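# Place the entire wire inside the bin below its rim

## Task

Get all of the wire into the bin so that every part of it sits lower than the bin's rim; the task may fail if any of the wire is left dangling over the table's edge.

## Robot and tools

Robot: two six-joint arms, left_arm and right_arm, each with a parallel two-finger gripper and a wrist camera. left_arm's base is at about (-0.021, +0.329, 0) m and right_arm's at about (+0.001, -0.232, +0.020) m, both facing +x. A camera stand sits behind the arms. The fingers point along the gripper's +z axis and close along its y axis; the reported end_effector_position is the point between the finger pads, just behind the tips.

Frames: the scene frame has its origin at table height, midway between the nominal bases, +z up, +x out over the table, +y toward left_arm (arm names do not match image left/right). Reported hand positions (m), quaternions (wxyz), velocities and targets are in the scene frame. Offsets in commands are expressed along each arm's own Hand target axes, not the scene axes.

Command rows: every moving call uses rows of 14 plain numbers, each in [-1, 1]: dx, dy, dz, rx, ry, rz, opening for left_arm, then the same seven for right_arm. Both arms always appear, even if one is idle. dx..rz are an offset from that arm's Hand target as it stood when the action or move began; 1.0 equals 0.6 m of travel or 180 degrees; rx, ry, rz form one rotation vector. Rows never chain: every row in one action or move list counts from the same start pose, while a new call starts from the new Hand target, so sending the same offset twice moves twice. Sending six zeros re-requests the current Hand target (useful to end a push or to make a lagging gripper catch up). Opening is absolute, not an offset: +1 fully open (~87 mm between pads), +0.5 ~69 mm, 0 ~43 mm, -0.5 ~18 mm, -1 closed. A 0 in the opening slot really commands 43 mm, so to leave a gripper alone resend its current command.

execute_actions(actions, cameras): actions is a list of actions; each action is a list of up to 15 rows, one per 1/30 s control step, and a short action repeats its final row to fill 15 steps. An empty list moves nothing and returns images plus the scene number and task. cameras: list of names (cam_high, cam_low, cam_left_wrist, cam_right_wrist), ["all"], [] or null.

move(target, speed, blend, opening_speed, blocking, cameras): drives each gripper in a straight line toward its offset target. target is one 14-number row or a list of up to 15 rows, all offsets measured from the same starting Hand targets. speed: m/s, 0.002 to 2.9 (default 0.25), one value or one per target; rotation capped at twice that in rad/s. blend: corner rounding in m for lists, 0 (default) stops at each point. opening_speed: rate of the opening change on the -1..+1 scale per second, at least 0.2. blocking=false returns after about 0.5 s while the motion continues. All paths finish together, lasting 0.5 s to at most 10 s. Paths ignore obstacles and the other arm; faster moves stray and strike harder. Avoid routing a gripper near its own base.

wait(seconds 0 to 10): lets time pass holding commands. stop(): brakes a running move. zoom_image(camera, region [x0, y0, x1, y1] pixels, at most 504 by 504): enlarges part of the newest image of that camera. read_manual: licence text only. finished_scene(scene): ends the current scene, irreversibly; call it only when the goal holds with the robot not touching anything.

Results: each arm's end_effector_position, quaternion, Hand target (the last commanded pose after clipping; next offsets start here), joint positions, velocities ("within noise" when still), torques, grip_measured (on the opening scale), and Tool commands. A move adds a "move:" line: done, off_target, moving, held or fault, with limits such as paced or held. Done means within 10 mm and 2 degrees; it says nothing about contact. Action calls also list positions at some steps.

Practical notes: grippers often sag short or below target and tilt, especially far out; check pose after each move and correct by sending the shortfall as an offset. Orientation commands are clipped to 40 degrees from the current one per step. To hold the wire, command an opening about 0.04 under the grip_measured value at first contact; thin items get less force. Cameras: cam_high and cam_low fixed (672x504), plus one wrist camera per arm; calibration may be off by a few mm or degrees.

Avoid: dropping the wire or letting it fall from height, releasing it while moving, leaving any of it hanging over or off the table, hitting the table, bin or fixtures hard, bringing the two grippers or wrist cameras into contact, one gripper closing on the other's fingers, and straining camera cables. Heat builds when holding loads, stretching out or pushing against unreachable poses; a MOTOR HOT line warns, and around 90 °C the arm folds and goes idle, so relax arms that are pressing or extended. Objects can be nudged by occasional disturbances.

Each tool is called after "Call:" as name(argument=value, ...), one argument or row to a line, values as JSON.

## Session

Call:
execute_actions(
  actions=[],
)

Scene clock: 0.00 s.
left_arm: end_effector_position=(+0.3608, +0.3502, +0.0358) grip_measured=+1.000 end_effector_quat_wxyz=(+0.546, -0.037, +0.836, +0.028) | right_arm: end_effector_position=(+0.3689, -0.2731, +0.0622) grip_measured=+0.986 end_effector_quat_wxyz=(+0.582, +0.120, +0.792, -0.138)
Joint positions: left_arm=[0.037 1.575 0.398 0.763 -0.062 -0.02 1] | right_arm=[0.094 1.627 0.312 0.993 0.453 0.061 0.993]
Joint velocities: within noise
Joint torques (N m): no reading
Heat: left arm: 34 °C; right arm: 32 °C.
Hand target: left_arm +0.3637, +0.3503, +0.0406; +0.552, -0.037, +0.833, +0.028 | right_arm +0.3732, -0.2728, +0.0700; +0.592, +0.123, +0.784, -0.136
Tool commands: left_gripper/opening=+1.0 right_gripper/opening=+1.0
camera_calibration:
cam_left_wrist: T_world_to_cam=[[0.0900507, -0.995827, -0.0147855, 0.314815], [-0.955722, -0.0822289, -0.282549, 0.404658], [0.280155, 0.0395746, -0.959139, 0.065516], [0, 0, 0, 1]] pos_world=[0.340037, 0.344183, 0.18183]
cam_right_wrist: T_world_to_cam=[[-0.341504, -0.937931, 0.0605056, -0.132595], [-0.877801, 0.295278, -0.377196, 0.446588], [0.335918, -0.181926, -0.924155, 0.0264654], [0, 0, 0, 1]] pos_world=[0.337844, -0.251418, 0.200932]

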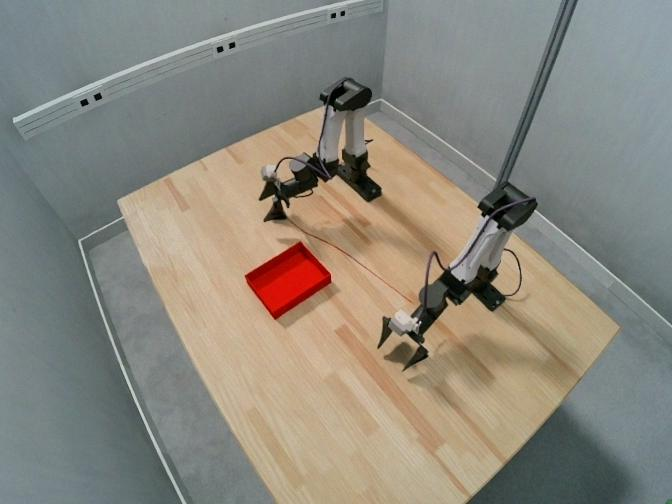

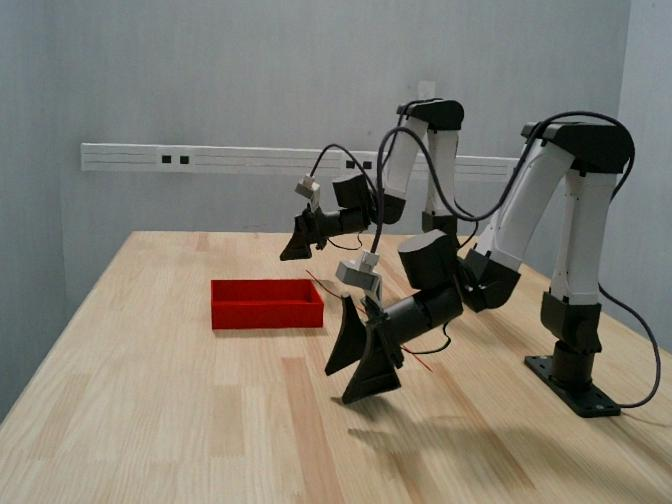

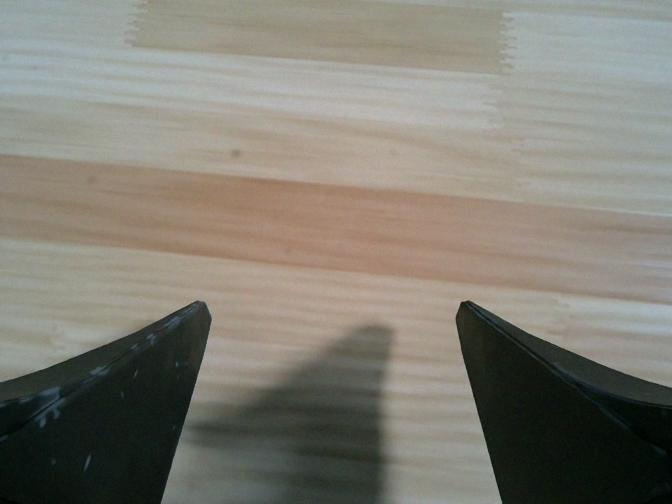

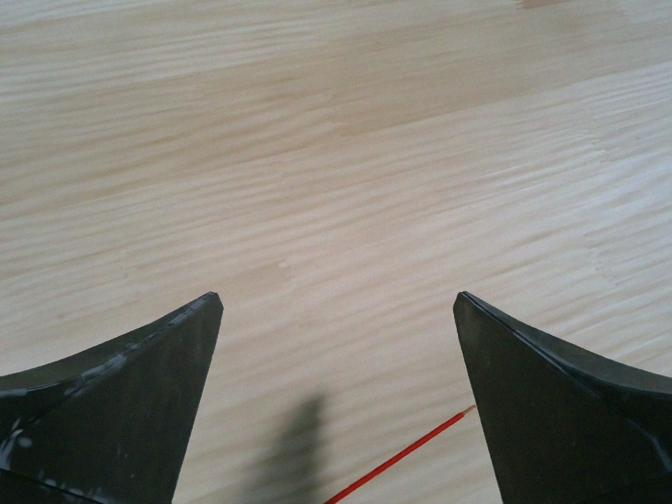

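Call:
zoom_image(
  camera="cam_high",
  region=[230, 190, 450, 350],
)

Call:
zoom_image(
  camera="cam_low",
  region=[190, 230, 450, 410],
)

Scaled by 2.291 from the camera's 672x504 image, which has a finer 960x720 frame.

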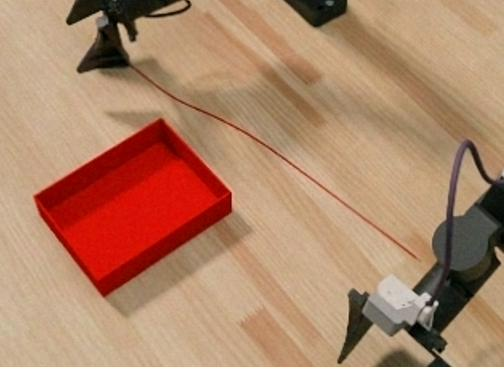

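Scaled by 1.938 from the camera's 672x504 image, which has a finer 960x720 frame.

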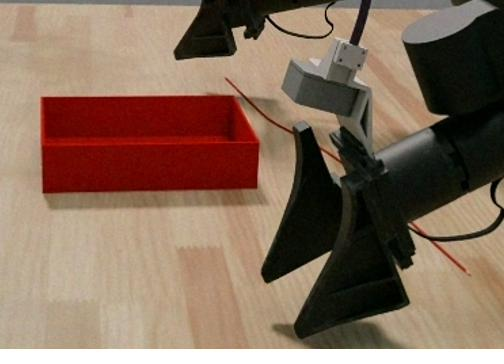

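Call:
move(
  target=[
    [-0.1667,0.1,-0.1667,0,0,0,0,-0.1952,0.0418,-0.2472,-0.2194,0.1084,-0.276,-0.3],
    [-0.1667,0.1,-0.1667,0,0,0,0,-0.0628,0.2925,-0.4187,-0.4388,0.2168,-0.552,-0.3],
  ],
  cameras=["all"],
  speed=0.25,
  blend=[0.05,0],
)

Scene clock: 39.97 s.
left_arm: end_effector_position=(+0.3018, +0.4021, +0.1553) grip_measured=+0.000 end_effector_quat_wxyz=(+0.538, -0.045, +0.842, +0.023) | right_arm: end_effector_position=(+0.2194, -0.0254, +0.1558) grip_measured=-0.300 end_effector_quat_wxyz=(+0.004, +0.770, -0.638, +0.008)
Joint positions: left_arm=[0.327 0.986 0.607 -0.064 0.202 0.083 0.5] | right_arm=[0.876 1.781 1.592 -1.39 0.015 -0.884 0.35]
Joint torques (N m): left_arm=[-0.14 -3.49 10.62 1.41 0.12 0.08] | right_arm=[0.17 -6.9 7.83 0.23 -0.06 -0.21]
Heat: left arm: 37 °C; right arm: 35 °C.
Hand target: left_arm +0.3052, +0.4043, +0.1720; +0.552, -0.037, +0.833, +0.028 | right_arm +0.2203, -0.0201, +0.1600; +0.000, +0.775, -0.632, +0.000
Off the commanded pose: left_arm 0.017 m, 2 deg | right_arm 0.007 m, 1 deg.
move: off_target (left_arm)
camera_calibration:
cam_left_wrist: T_world_to_cam=[[0.0972345, -0.995259, 0.00225791, 0.368611], [-0.960223, -0.0944077, -0.262792, 0.389509], [0.26176, 0.0233844, -0.96485, 0.20753], [0, 0, 0, 1]] pos_world=[0.28385, 0.398783, 0.301763]
cam_right_wrist: T_world_to_cam=[[0.98538, 0.169897, -0.0127317, -0.208599], [0.114057, -0.602311, 0.790071, -0.144769], [0.126562, -0.779972, -0.612883, 0.190444], [0, 0, 0, 1]] pos_world=[0.197958, 0.0967854, 0.228442]

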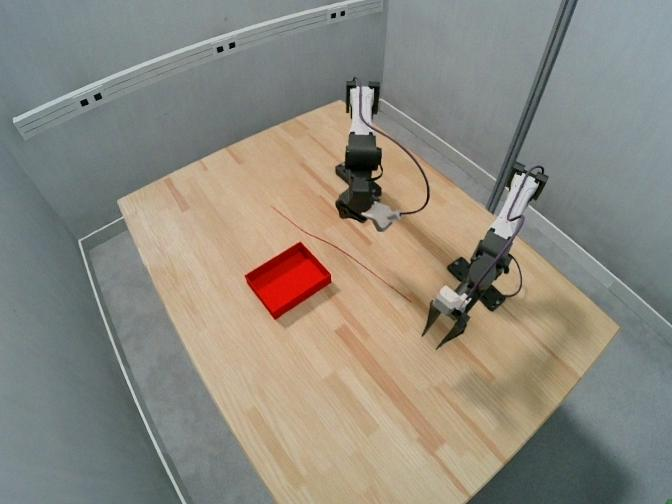

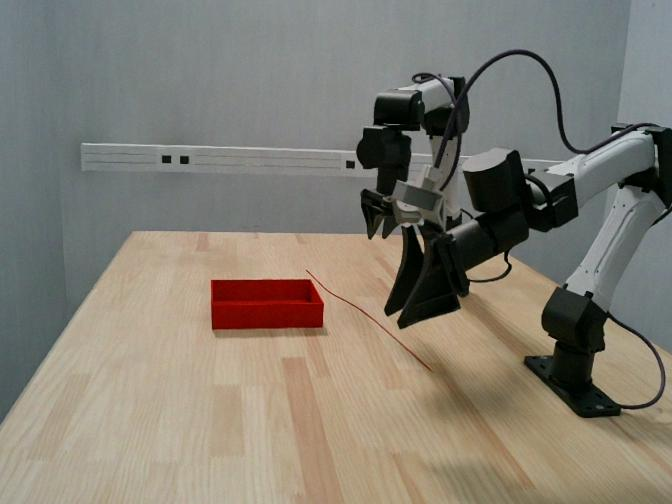

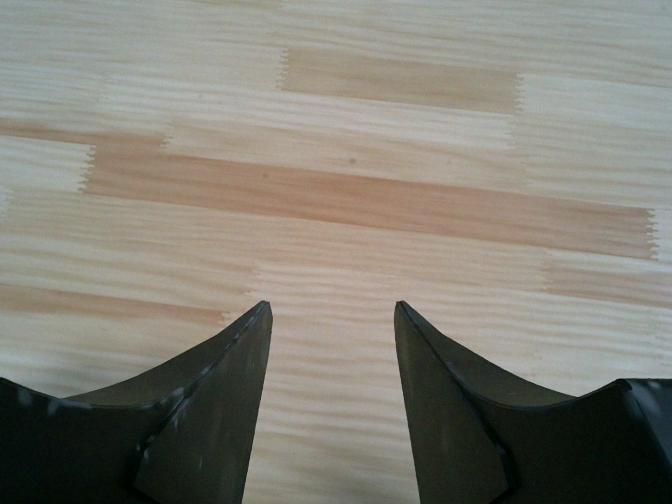

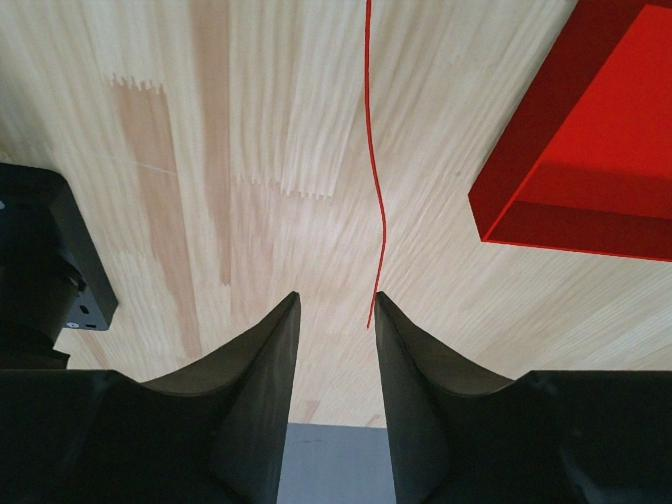

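Call:
move(
  target=[
    [0,0,0,0,0,0,0,0.0495,-0.031,0.215,0,0,0,-0.3],
    [0,0,0,0,0,0,0,0.0495,-0.031,0.2667,0,0,0,-0.3],
  ],
  cameras=["cam_right_wrist"],
  speed=[0.2,0.06],
  blend=[0.005,0],
)

Call:
zoom_image(
  camera="cam_right_wrist",
  region=[240, 200, 440, 350],
)

Scene clock: 49.40 s.
left_arm: end_effector_position=(+0.3018, +0.4021, +0.1553) grip_measured=+0.000 end_effector_quat_wxyz=(+0.538, -0.045, +0.842, +0.023) | right_arm: end_effector_position=(+0.2416, -0.0491, +0.0051) grip_measured=-0.300 end_effector_quat_wxyz=(+0.009, +0.772, -0.636, +0.006)
Joint positions: left_arm=[0.327 0.986 0.607 -0.064 0.202 0.083 0.5] | right_arm=[0.776 1.916 1.143 -0.814 0.013 -0.991 0.35]
Joint torques (N m): left_arm=[-0.14 -3.49 10.61 1.41 0.12 0.08] | right_arm=[-0.31 -7.31 4.03 0.69 -0.04 -0.22]
Heat: left arm: 39 °C; right arm: 35 °C.
Hand target: left_arm +0.3052, +0.4043, +0.1720; +0.552, -0.037, +0.833, +0.028 | right_arm +0.2444, -0.0456, -0.0001; +0.000, +0.775, -0.632, +0.000
Off the commanded pose: left_arm 0.017 m, 2 deg | right_arm 0.007 m, 1 deg.
move: off_target (left_arm)
camera_calibration:
cam_right_wrist: T_world_to_cam=[[0.984243, 0.175456, -0.0219389, -0.227656], [0.124264, -0.598071, 0.791751, -0.0448266], [0.125797, -0.782001, -0.61045, 0.0769159], [0, 0, 0, 1]] pos_world=[0.219964, 0.0732825, 0.0774503]
Images, in order (width x height): cam_right_wrist 672x504.

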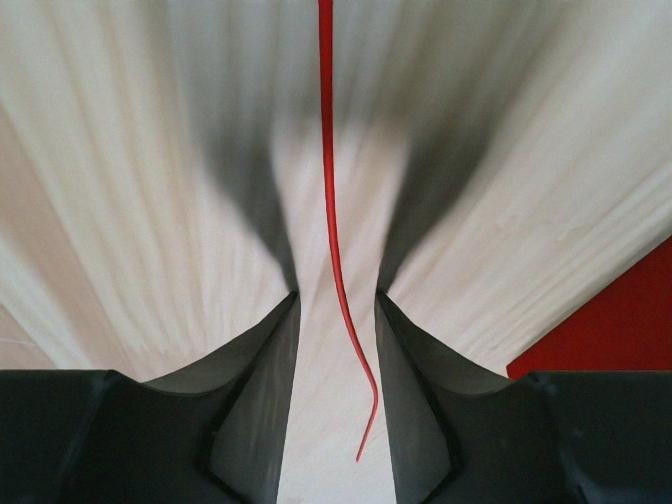

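Scaled by 2.520 from the camera's 672x504 image, which has a finer 960x720 frame.

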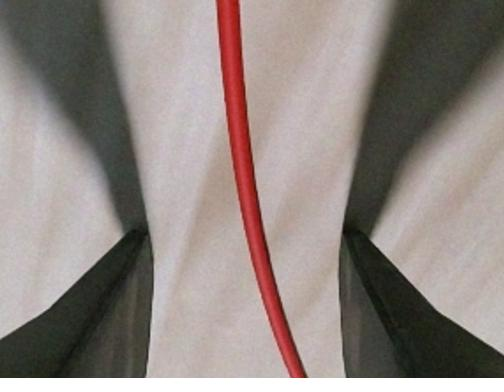

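Call:
move(
  target=[
    [0,0,0,0,0,0,0,0,0,0.001,0,0,0,-1],
    [0,0,0,0,0,0,0,0,0,-0.25,0,0,0,-1],
    [0,0,0,0,0,0,0,0.013,-0.194,-0.6,0.278,0,0,-1],
    [0,0,0,0,0,0,0,0.0333,-0.377,-0.6,0.333,0,0,-1],
  ],
  cameras=["all"],
  speed=[0.1,0.12,0.2,0.15],
  blend=[0,0.03,0.03,0],
  opening_speed=1.0,
)

Scene clock: 58.50 s.
left_arm: end_effector_position=(+0.3018, +0.4021, +0.1553) grip_measured=+0.000 end_effector_quat_wxyz=(+0.538, -0.045, +0.842, +0.023) | right_arm: end_effector_position=(+0.4628, -0.0245, +0.3476) grip_measured=-0.979 end_effector_quat_wxyz=(-0.367, +0.678, -0.555, +0.312)
Joint positions: left_arm=[0.327 0.986 0.607 -0.064 0.202 0.083 0.5] | right_arm=[0.627 1.819 1.96 -0.753 0.371 -1.34 0.011]
Joint torques (N m): left_arm=[-0.14 -3.49 10.61 1.41 0.13 0.08] | right_arm=[-0.28 -7.46 8.75 2.04 0.07 -0.15]
Heat: left arm: 41 °C; right arm: 37 °C.
Hand target: left_arm +0.3052, +0.4043, +0.1720; +0.552, -0.037, +0.833, +0.028 | right_arm +0.4701, -0.0195, +0.3598; -0.387, +0.671, -0.548, +0.316
Off the commanded pose: left_arm 0.017 m, 2 deg | right_arm 0.015 m, 3 deg.
move: off_target (left_arm, right_arm)
camera_calibration:
cam_left_wrist: T_world_to_cam=[[0.0972345, -0.995259, 0.00225791, 0.368611], [-0.960223, -0.0944077, -0.262792, 0.389509], [0.26176, 0.0233844, -0.96485, 0.20753], [0, 0, 0, 1]] pos_world=[0.28385, 0.398783, 0.301763]
cam_right_wrist: T_world_to_cam=[[0.538911, 0.100811, 0.836309, -0.536266], [-0.528506, -0.732629, 0.428878, 0.0962042], [0.655939, -0.673121, -0.341542, -0.0588133], [0, 0, 0, 1]] pos_world=[0.378422, 0.084955, 0.387137]

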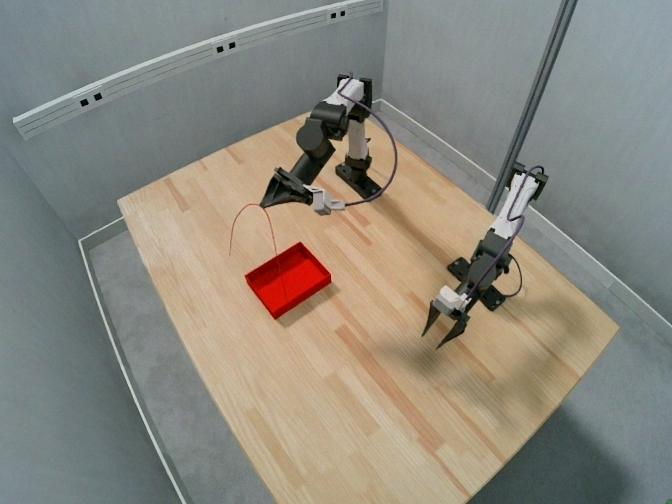

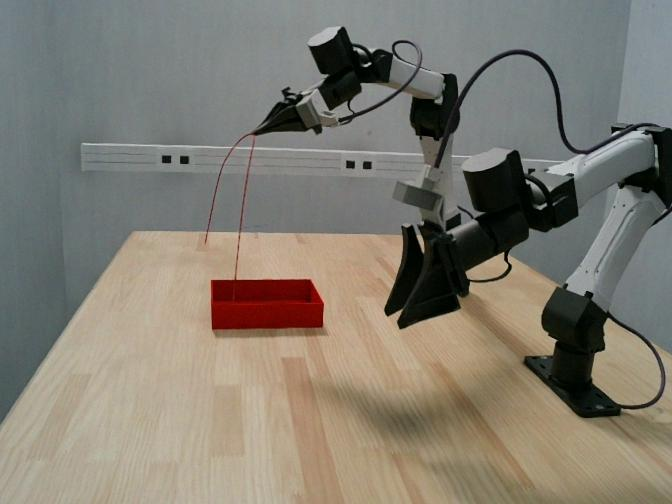

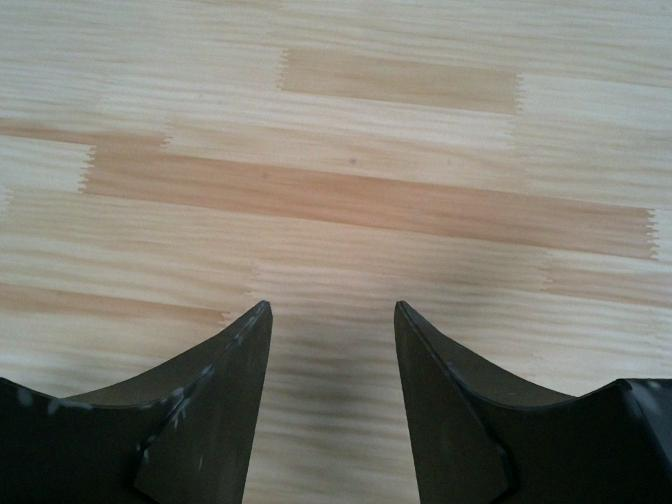

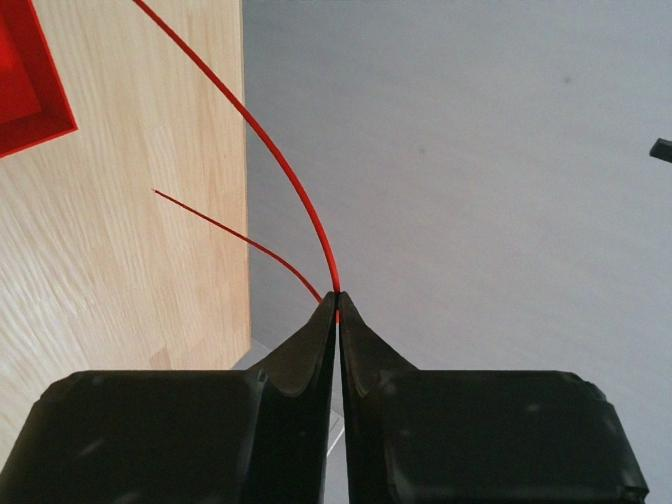

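Call:
move(
  target=[0,0,0,0,0,0,0,-0.1047,0.0725,0.0077,0,0,0,-1],
  cameras=["cam_high","cam_low","cam_right_wrist"],
  speed=0.12,
)

Call:
zoom_image(
  camera="cam_high",
  region=[200, 180, 360, 340],
)

Call:
zoom_image(
  camera="cam_low",
  region=[180, 130, 380, 340],
)

Scene clock: 66.10 s.
left_arm: end_effector_position=(+0.3018, +0.4021, +0.1553) grip_measured=+0.000 end_effector_quat_wxyz=(+0.538, -0.045, +0.842, +0.023) | right_arm: end_effector_position=(+0.4370, +0.0372, +0.3212) grip_measured=-0.979 end_effector_quat_wxyz=(-0.380, +0.682, -0.541, +0.313)
Joint positions: left_arm=[0.327 0.986 0.607 -0.064 0.202 0.083 0.5] | right_arm=[0.785 1.842 1.867 -0.645 0.481 -1.27 0.011]
Joint torques (N m): left_arm=[-0.14 -3.48 10.61 1.41 0.12 0.07] | right_arm=[0.16 -8.38 5.45 1.99 0.33 0.1]
Heat: left arm: 42 °C; right arm: 37 °C.
Hand target: left_arm +0.3052, +0.4043, +0.1720; +0.552, -0.037, +0.833, +0.028 | right_arm +0.4400, +0.0385, +0.3198; -0.387, +0.672, -0.547, +0.316
Off the commanded pose: left_arm 0.017 m, 2 deg | right_arm 0.004 m, 2 deg.
move: off_target (left_arm)
camera_calibration:
cam_right_wrist: T_world_to_cam=[[0.516214, 0.113119, 0.848956, -0.501177], [-0.514718, -0.751285, 0.413082, 0.13884], [0.684535, -0.650212, -0.3296, -0.0266206], [0, 0, 0, 1]] pos_world=[0.348401, 0.143692, 0.359351]
Images, in order (width x height): cam_high 672x504, cam_low 672x504, cam_right_wrist 672x504.

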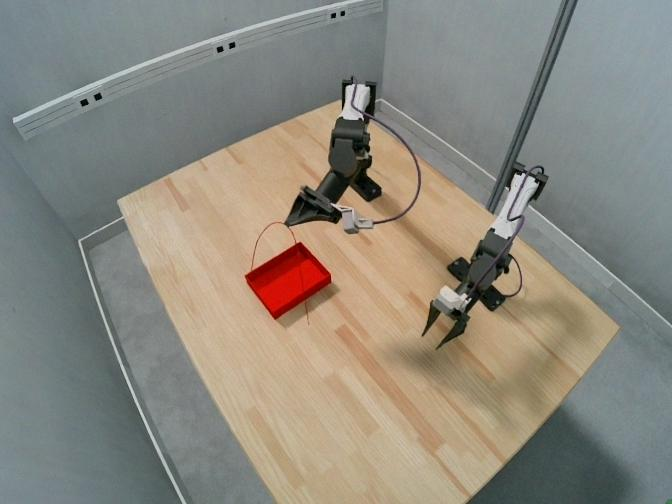

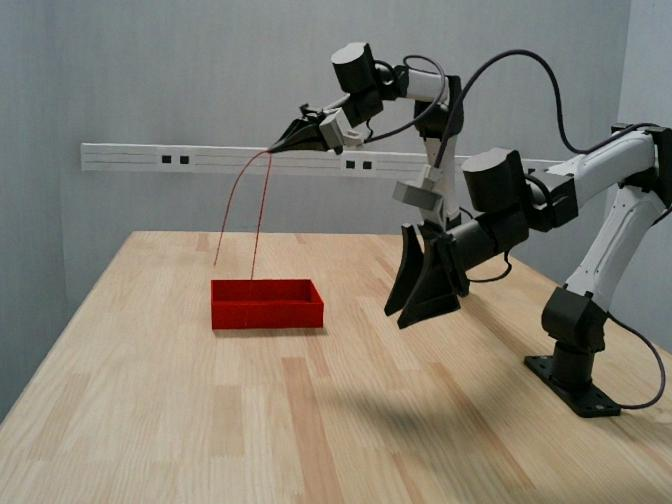

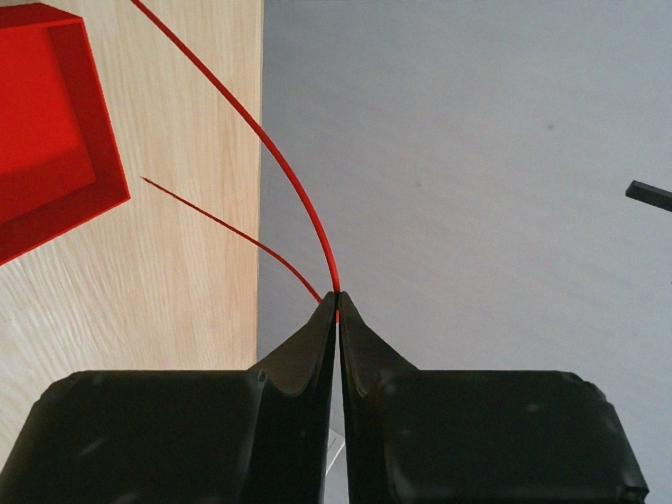

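Scaled by 3.150 from the camera's 672x504 image, which has a finer 960x720 frame.

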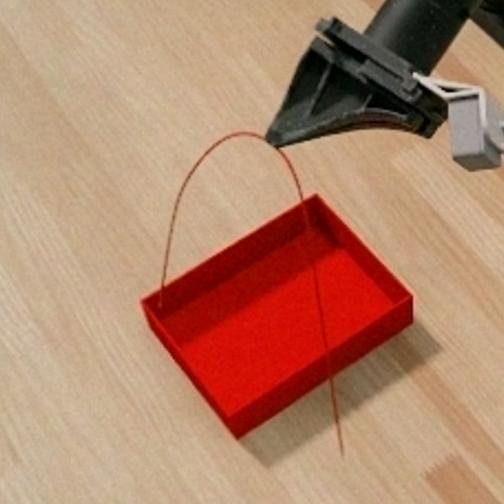

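Scaled by 2.400 from the camera's 672x504 image, which has a finer 960x720 frame.

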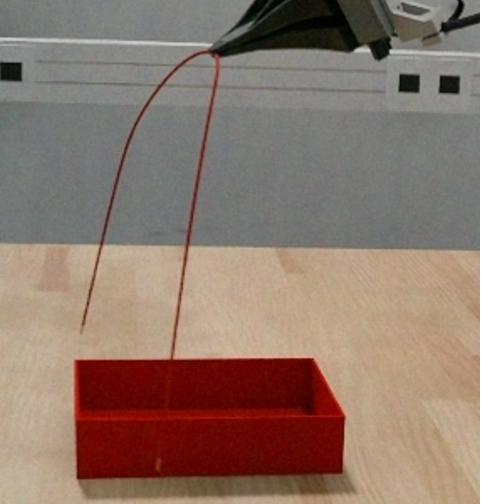

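Call:
move(
  target=[
    [0,0,0,0,0,0,0,0,-0.0938,-0.0542,0,0,0,-1],
    [0,0,0,0,0,0,0,0.1182,-0.0375,-0.1517,0,-0.178,-0.1028,-1],
  ],
  cameras=["cam_high","cam_low","cam_right_wrist"],
  speed=0.15,
  blend=[0.02,0],
)

Call:
zoom_image(
  camera="cam_high",
  region=[200, 180, 360, 340],
)

Call:
zoom_image(
  camera="cam_low",
  region=[180, 130, 380, 340],
)

Scene clock: 76.20 s.
left_arm: end_effector_position=(+0.3018, +0.4021, +0.1553) grip_measured=+0.000 end_effector_quat_wxyz=(+0.538, -0.045, +0.842, +0.023) | right_arm: end_effector_position=(+0.3949, -0.0434, +0.3781) grip_measured=-0.979 end_effector_quat_wxyz=(-0.460, +0.811, -0.317, +0.175)
Joint positions: left_arm=[0.327 0.986 0.607 -0.064 0.202 0.083 0.5] | right_arm=[0.383 1.479 1.706 -0.817 -0.386 -1.809 0.011]
Joint torques (N m): left_arm=[-0.14 -3.49 10.61 1.41 0.13 0.07] | right_arm=[-0.28 -7.64 5.23 1.66 -0.2 -0.17]
Heat: left arm: 43 °C; right arm: 38 °C.
Hand target: left_arm +0.3052, +0.4043, +0.1720; +0.552, -0.037, +0.833, +0.028 | right_arm +0.3882, -0.0445, +0.3850; -0.467, +0.811, -0.306, +0.176
Off the commanded pose: left_arm 0.017 m, 2 deg | right_arm 0.010 m, 1 deg.
move: off_target (left_arm)
camera_calibration:
cam_right_wrist: T_world_to_cam=[[0.372786, 0.375712, 0.848452, -0.450294], [0.0154693, -0.916751, 0.399159, -0.178179], [0.927788, -0.135676, -0.347564, -0.0983222], [0, 0, 0, 1]] pos_world=[0.261842, -0.00750486, 0.419001]
Images, in order (width x height): cam_high 672x504, cam_low 672x504, cam_right_wrist 672x504.

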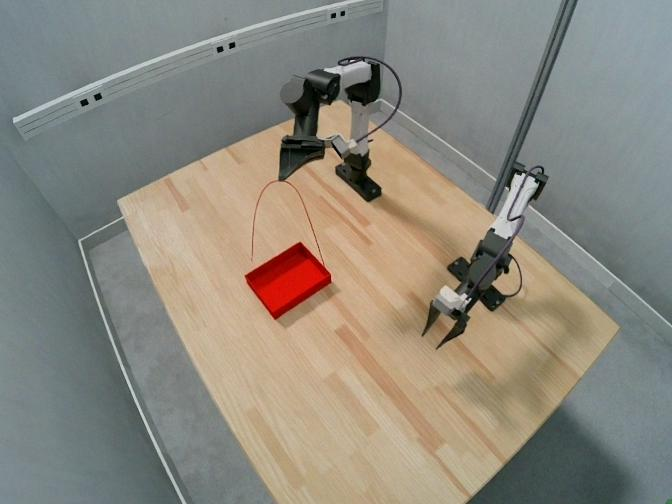

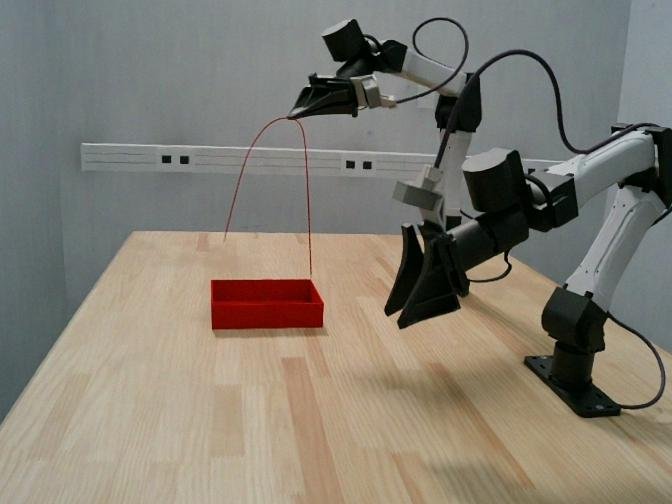

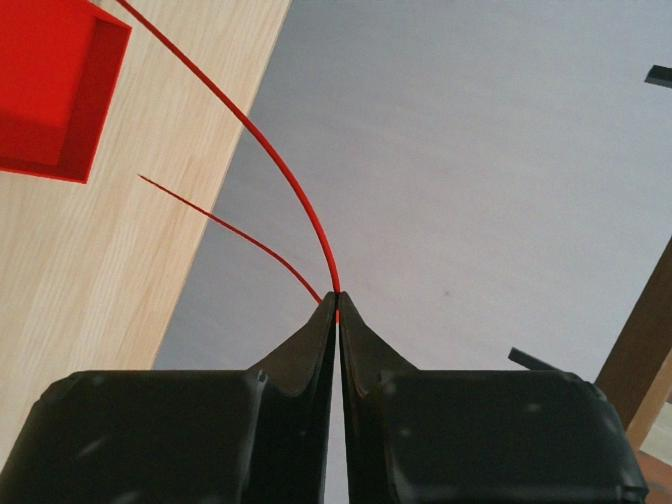

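Scaled by 3.150 from the camera's 672x504 image, which has a finer 960x720 frame.

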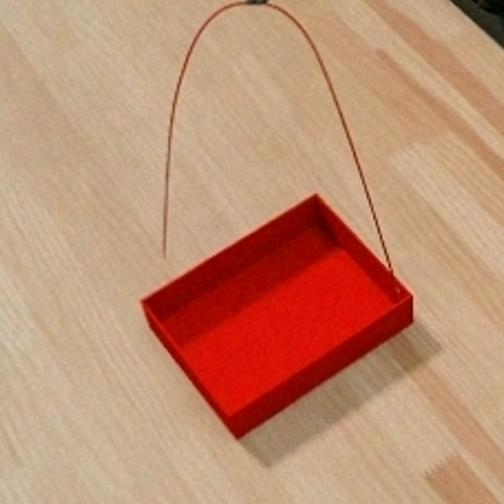

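Scaled by 2.400 from the camera's 672x504 image, which has a finer 960x720 frame.

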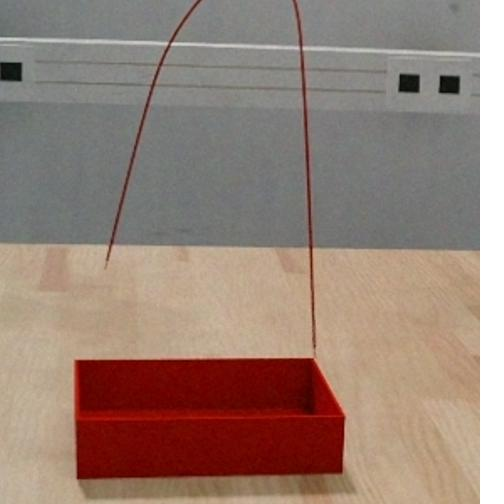

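Call:
move(
  target=[
    [0,0,0,0,0,0,0,0.0438,0.0185,-0.032,0,-0.0481,-0.0278,-1],
    [0,0,0,0,0,0,0,0.0438,0.1628,0.0513,0,-0.0481,-0.0278,-1],
  ],
  cameras=["cam_high","cam_low","cam_right_wrist"],
  speed=0.12,
)

Call:
zoom_image(
  camera="cam_high",
  region=[200, 180, 360, 340],
)

Call:
zoom_image(
  camera="cam_low",
  region=[180, 130, 380, 340],
)

Scene clock: 86.20 s.
left_arm: end_effector_position=(+0.3018, +0.4021, +0.1553) grip_measured=+0.000 end_effector_quat_wxyz=(+0.538, -0.045, +0.842, +0.023) | right_arm: end_effector_position=(+0.3955, -0.0798, +0.2731) grip_measured=-0.979 end_effector_quat_wxyz=(-0.470, +0.835, -0.257, +0.123)
Joint positions: left_arm=[0.327 0.986 0.607 -0.064 0.202 0.083 0.5] | right_arm=[0.171 1.419 1.271 -0.606 -0.692 -2.068 0.011]
Joint torques (N m): left_arm=[-0.14 -3.49 10.61 1.41 0.12 0.07] | right_arm=[-0.28 -7.79 5.39 1.62 -0.32 -0.11]
Heat: left arm: 44 °C; right arm: 38 °C.
Hand target: left_arm +0.3052, +0.4043, +0.1720; +0.552, -0.037, +0.833, +0.028 | right_arm +0.3931, -0.0786, +0.2850; -0.481, +0.834, -0.234, +0.135
Off the commanded pose: left_arm 0.017 m, 2 deg | right_arm 0.012 m, 3 deg.
joint sent to its limit (right arm) — joint 6 (wrist roll), lower limit. The joint targets still meet the commanded pose.
move: off_target (left_arm, right_arm)
camera_calibration:
cam_right_wrist: T_world_to_cam=[[0.333132, 0.428487, 0.839894, -0.325557], [0.177287, -0.903352, 0.390543, -0.230247], [0.926063, 0.0187997, -0.376901, -0.119195], [0, 0, 0, 1]] pos_world=[0.259655, -0.0662557, 0.31843]
Images, in order (width x height): cam_high 672x504, cam_low 672x504, cam_right_wrist 672x504.

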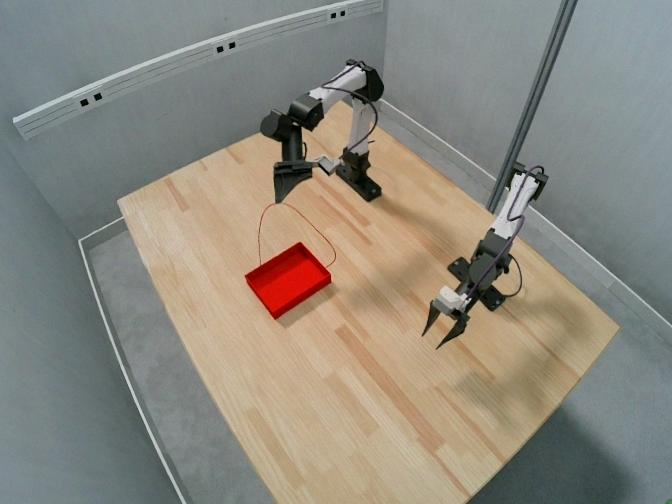

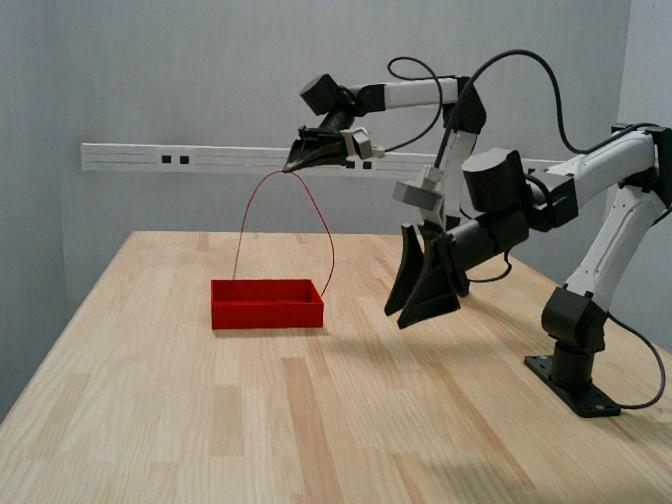

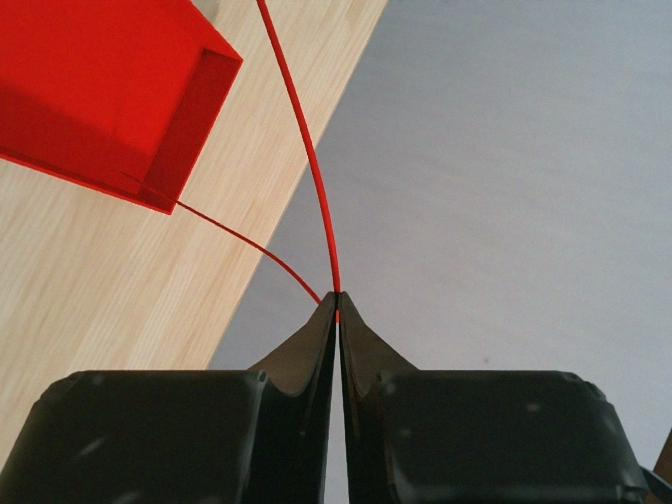

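Scaled by 3.150 from the camera's 672x504 image, which has a finer 960x720 frame.

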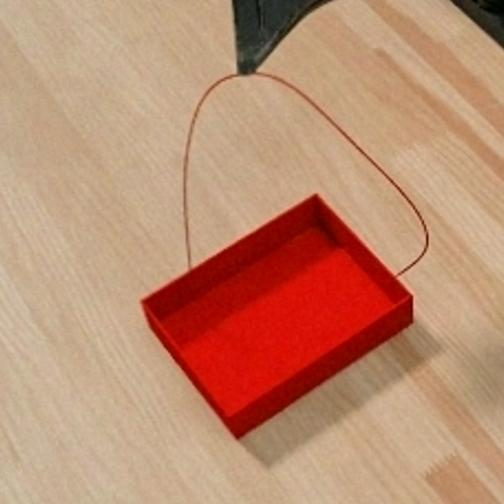

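Scaled by 2.400 from the camera's 672x504 image, which has a finer 960x720 frame.

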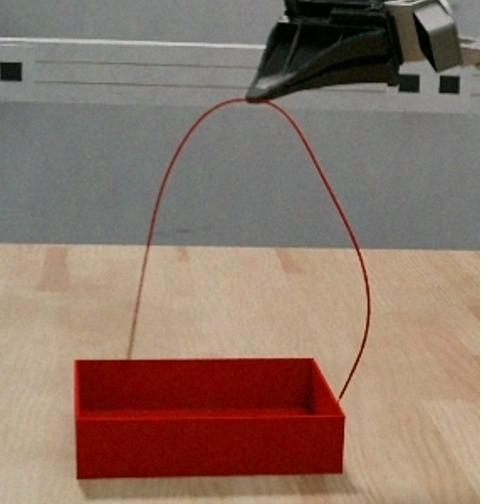

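Call:
move(
  target=[
    [0,0,0,0,0,0,0,0,-0.1155,-0.0667,0,0,0,-1],
    [0,0,0,0,0,0,0,0.0412,-0.1328,-0.0365,0,0.024,0.0139,-1],
  ],
  cameras=["cam_high","cam_low","cam_right_wrist"],
  speed=0.12,
)

Call:
zoom_image(
  camera="cam_high",
  region=[200, 180, 360, 340],
)

Call:
zoom_image(
  camera="cam_low",
  region=[180, 130, 380, 340],
)

Scene clock: 95.37 s.
left_arm: end_effector_position=(+0.3018, +0.4021, +0.1553) grip_measured=+0.000 end_effector_quat_wxyz=(+0.538, -0.045, +0.842, +0.023) | right_arm: end_effector_position=(+0.4197, -0.0760, +0.3511) grip_measured=-0.979 end_effector_quat_wxyz=(-0.465, +0.830, -0.275, +0.142)
Joint positions: left_arm=[0.327 0.986 0.607 -0.064 0.202 0.083 0.5] | right_arm=[0.196 1.552 1.7 -0.858 -0.627 -2.015 0.011]
Joint torques (N m): left_arm=[-0.14 -3.48 10.61 1.41 0.13 0.08] | right_arm=[0.54 -5.59 8.32 1.78 -0.12 0.1]
Heat: left arm: 45 °C; right arm: 37 °C.
Hand target: left_arm +0.3052, +0.4043, +0.1720; +0.552, -0.037, +0.833, +0.028 | right_arm +0.4252, -0.0736, +0.3650; -0.474, +0.823, -0.271, +0.156
Off the commanded pose: left_arm 0.017 m, 2 deg | right_arm 0.015 m, 2 deg.
move: off_target (left_arm, right_arm)
camera_calibration:
cam_right_wrist: T_world_to_cam=[[0.344025, 0.419393, 0.840093, -0.406072], [0.125603, -0.907219, 0.401469, -0.244029], [0.930522, -0.0325976, -0.364783, -0.122381], [0, 0, 0, 1]] pos_world=[0.284228, -0.0550733, 0.394465]
Images, in order (width x height): cam_high 672x504, cam_low 672x504, cam_right_wrist 672x504.

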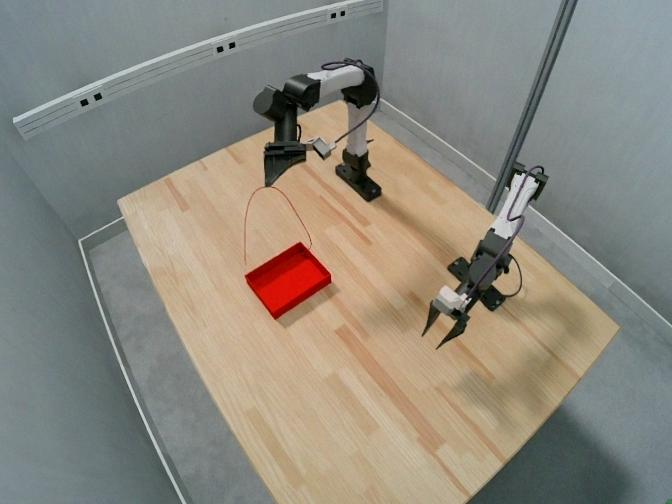

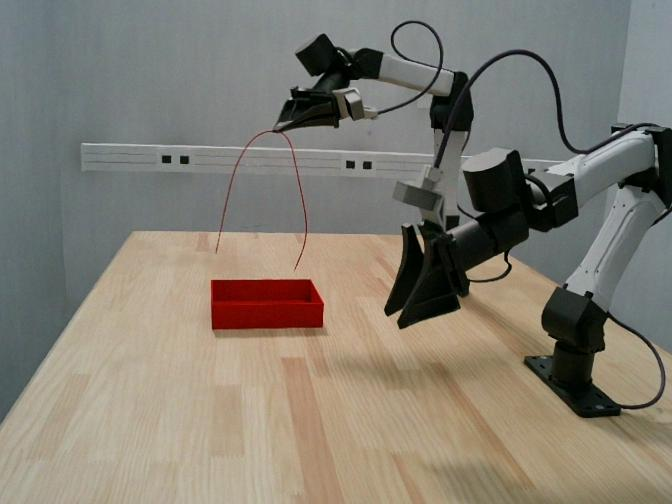

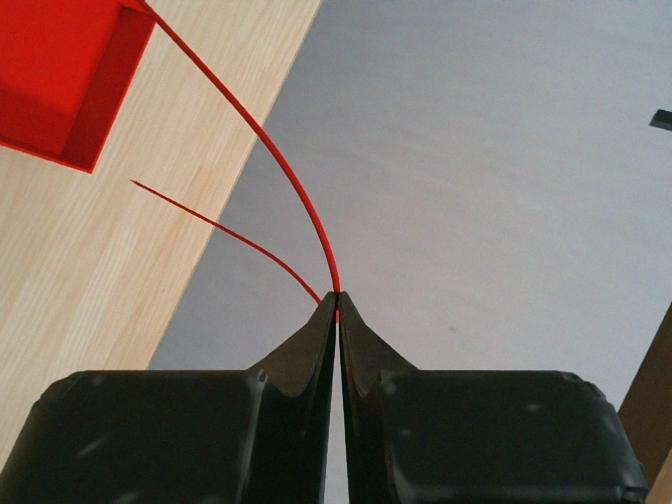

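Scaled by 3.150 from the camera's 672x504 image, which has a finer 960x720 frame.

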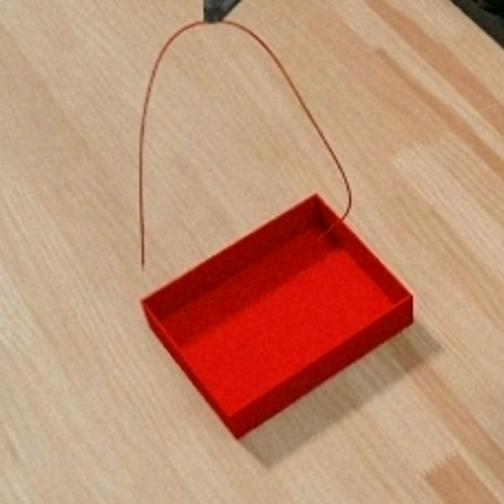

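Scaled by 2.400 from the camera's 672x504 image, which has a finer 960x720 frame.

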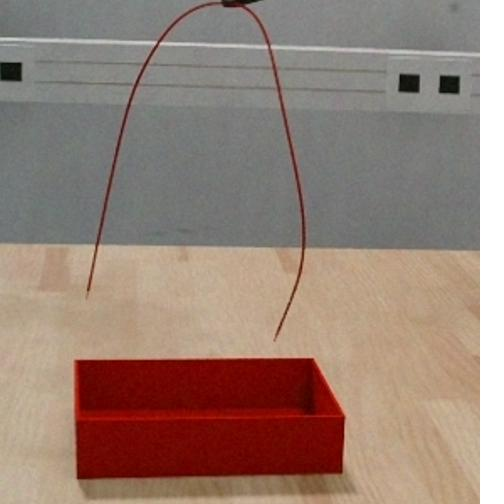

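Call:
move(
  target=[
    [0,0,0,0,0,0,0,-0.0543,-0.0058,0.0102,0,0,0,-1],
    [0,0,0,0,0,0,0,-0.0543,0.124,0.0852,0,0,0,-1],
  ],
  cameras=["cam_high","cam_low","cam_right_wrist"],
  speed=0.1,
  blend=[0.01,0],
)

Call:
zoom_image(
  camera="cam_high",
  region=[200, 180, 360, 340],
)

Call:
zoom_image(
  camera="cam_low",
  region=[180, 130, 380, 340],
)

Scene clock: 103.43 s.
left_arm: end_effector_position=(+0.3018, +0.4021, +0.1553) grip_measured=+0.000 end_effector_quat_wxyz=(+0.538, -0.045, +0.842, +0.023) | right_arm: end_effector_position=(+0.4054, -0.0488, +0.2618) grip_measured=-0.979 end_effector_quat_wxyz=(-0.463, +0.831, -0.274, +0.142)
Joint positions: left_arm=[0.327 0.986 0.607 -0.064 0.202 0.083 0.5] | right_arm=[0.296 1.447 1.232 -0.457 -0.547 -1.944 0.011]
Joint torques (N m): left_arm=[-0.14 -3.48 10.61 1.41 0.12 0.08] | right_arm=[0.4 -8.79 5.38 1.84 -0.09 0.09]
Heat: left arm: 46 °C; right arm: 37 °C.
Hand target: left_arm +0.3052, +0.4043, +0.1720; +0.552, -0.037, +0.833, +0.028 | right_arm +0.4030, -0.0487, +0.2750; -0.475, +0.823, -0.271, +0.156
Off the commanded pose: left_arm 0.017 m, 2 deg | right_arm 0.013 m, 2 deg.
move: off_target (left_arm, right_arm)
camera_calibration:
cam_right_wrist: T_world_to_cam=[[0.34307, 0.424277, 0.838028, -0.33636], [0.126499, -0.904916, 0.406355, -0.183193], [0.930753, -0.0333981, -0.36412, -0.141026], [0, 0, 0, 1]] pos_world=[0.269829, -0.0277745, 0.30497]
Images, in order (width x height): cam_high 672x504, cam_low 672x504, cam_right_wrist 672x504.

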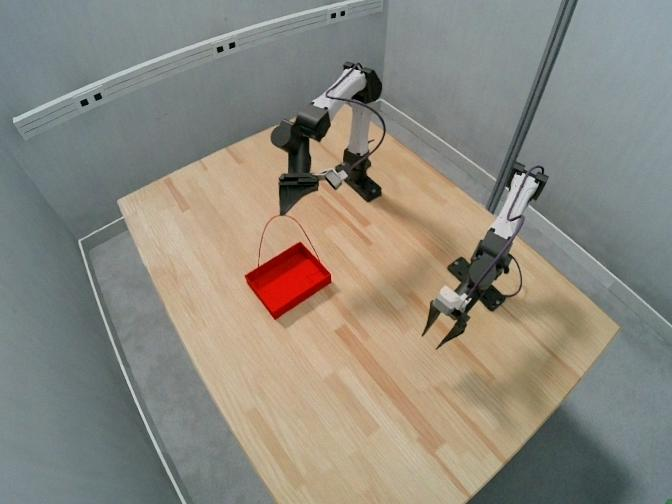

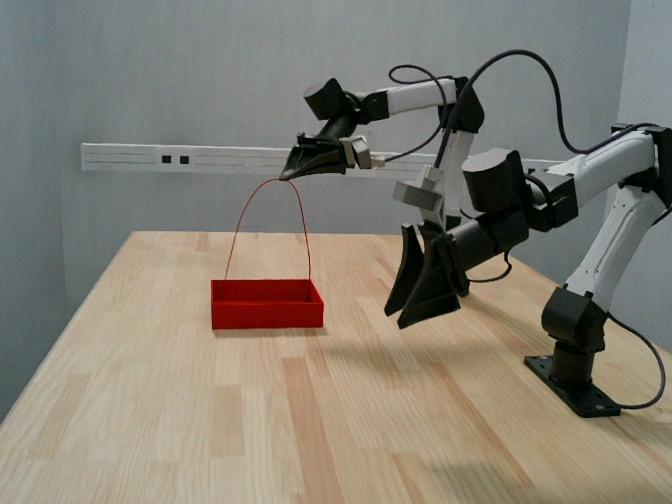

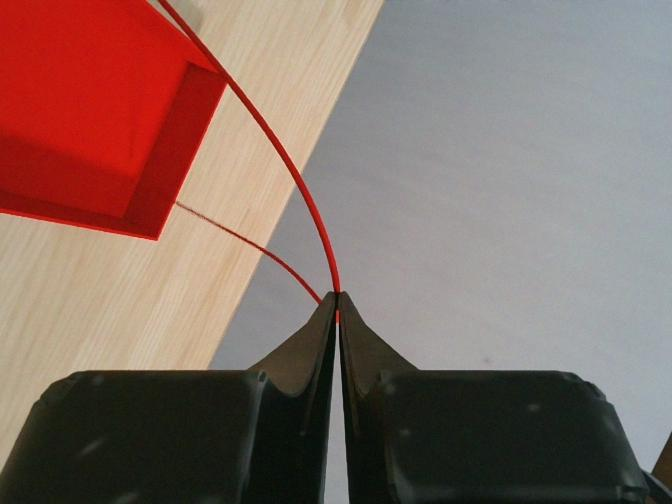

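Scaled by 3.150 from the camera's 672x504 image, which has a finer 960x720 frame.

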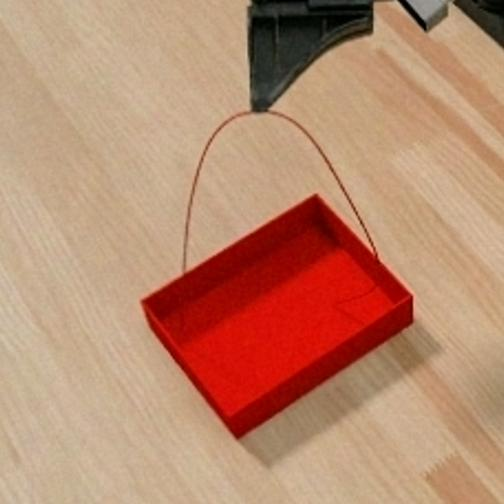

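Scaled by 2.400 from the camera's 672x504 image, which has a finer 960x720 frame.

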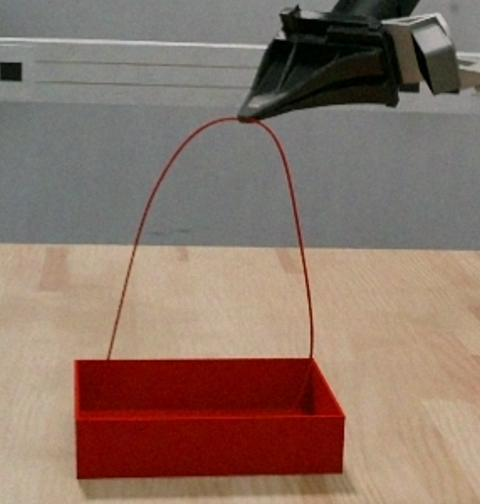

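Call:
zoom_image(
  camera="cam_right_wrist",
  region=[60, 60, 310, 260],
)

Call:
zoom_image(
  camera="cam_high",
  region=[235, 235, 295, 285],
)

Scaled by 2.016 from the camera's 672x504 image, which has a finer 960x720 frame.

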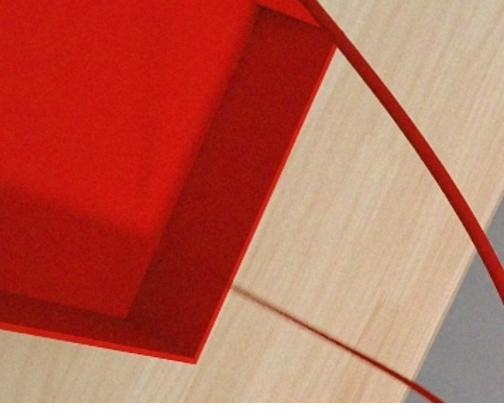

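Scaled by 8.400 from the camera's 672x504 image, which has a finer 960x720 frame.

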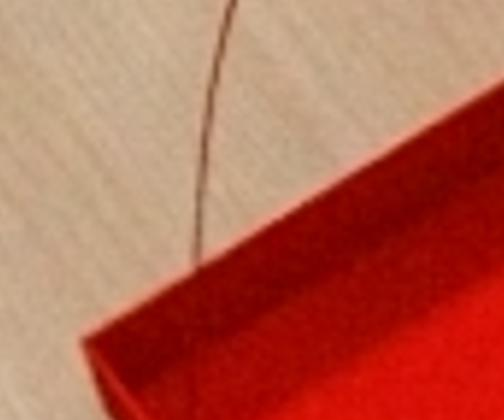

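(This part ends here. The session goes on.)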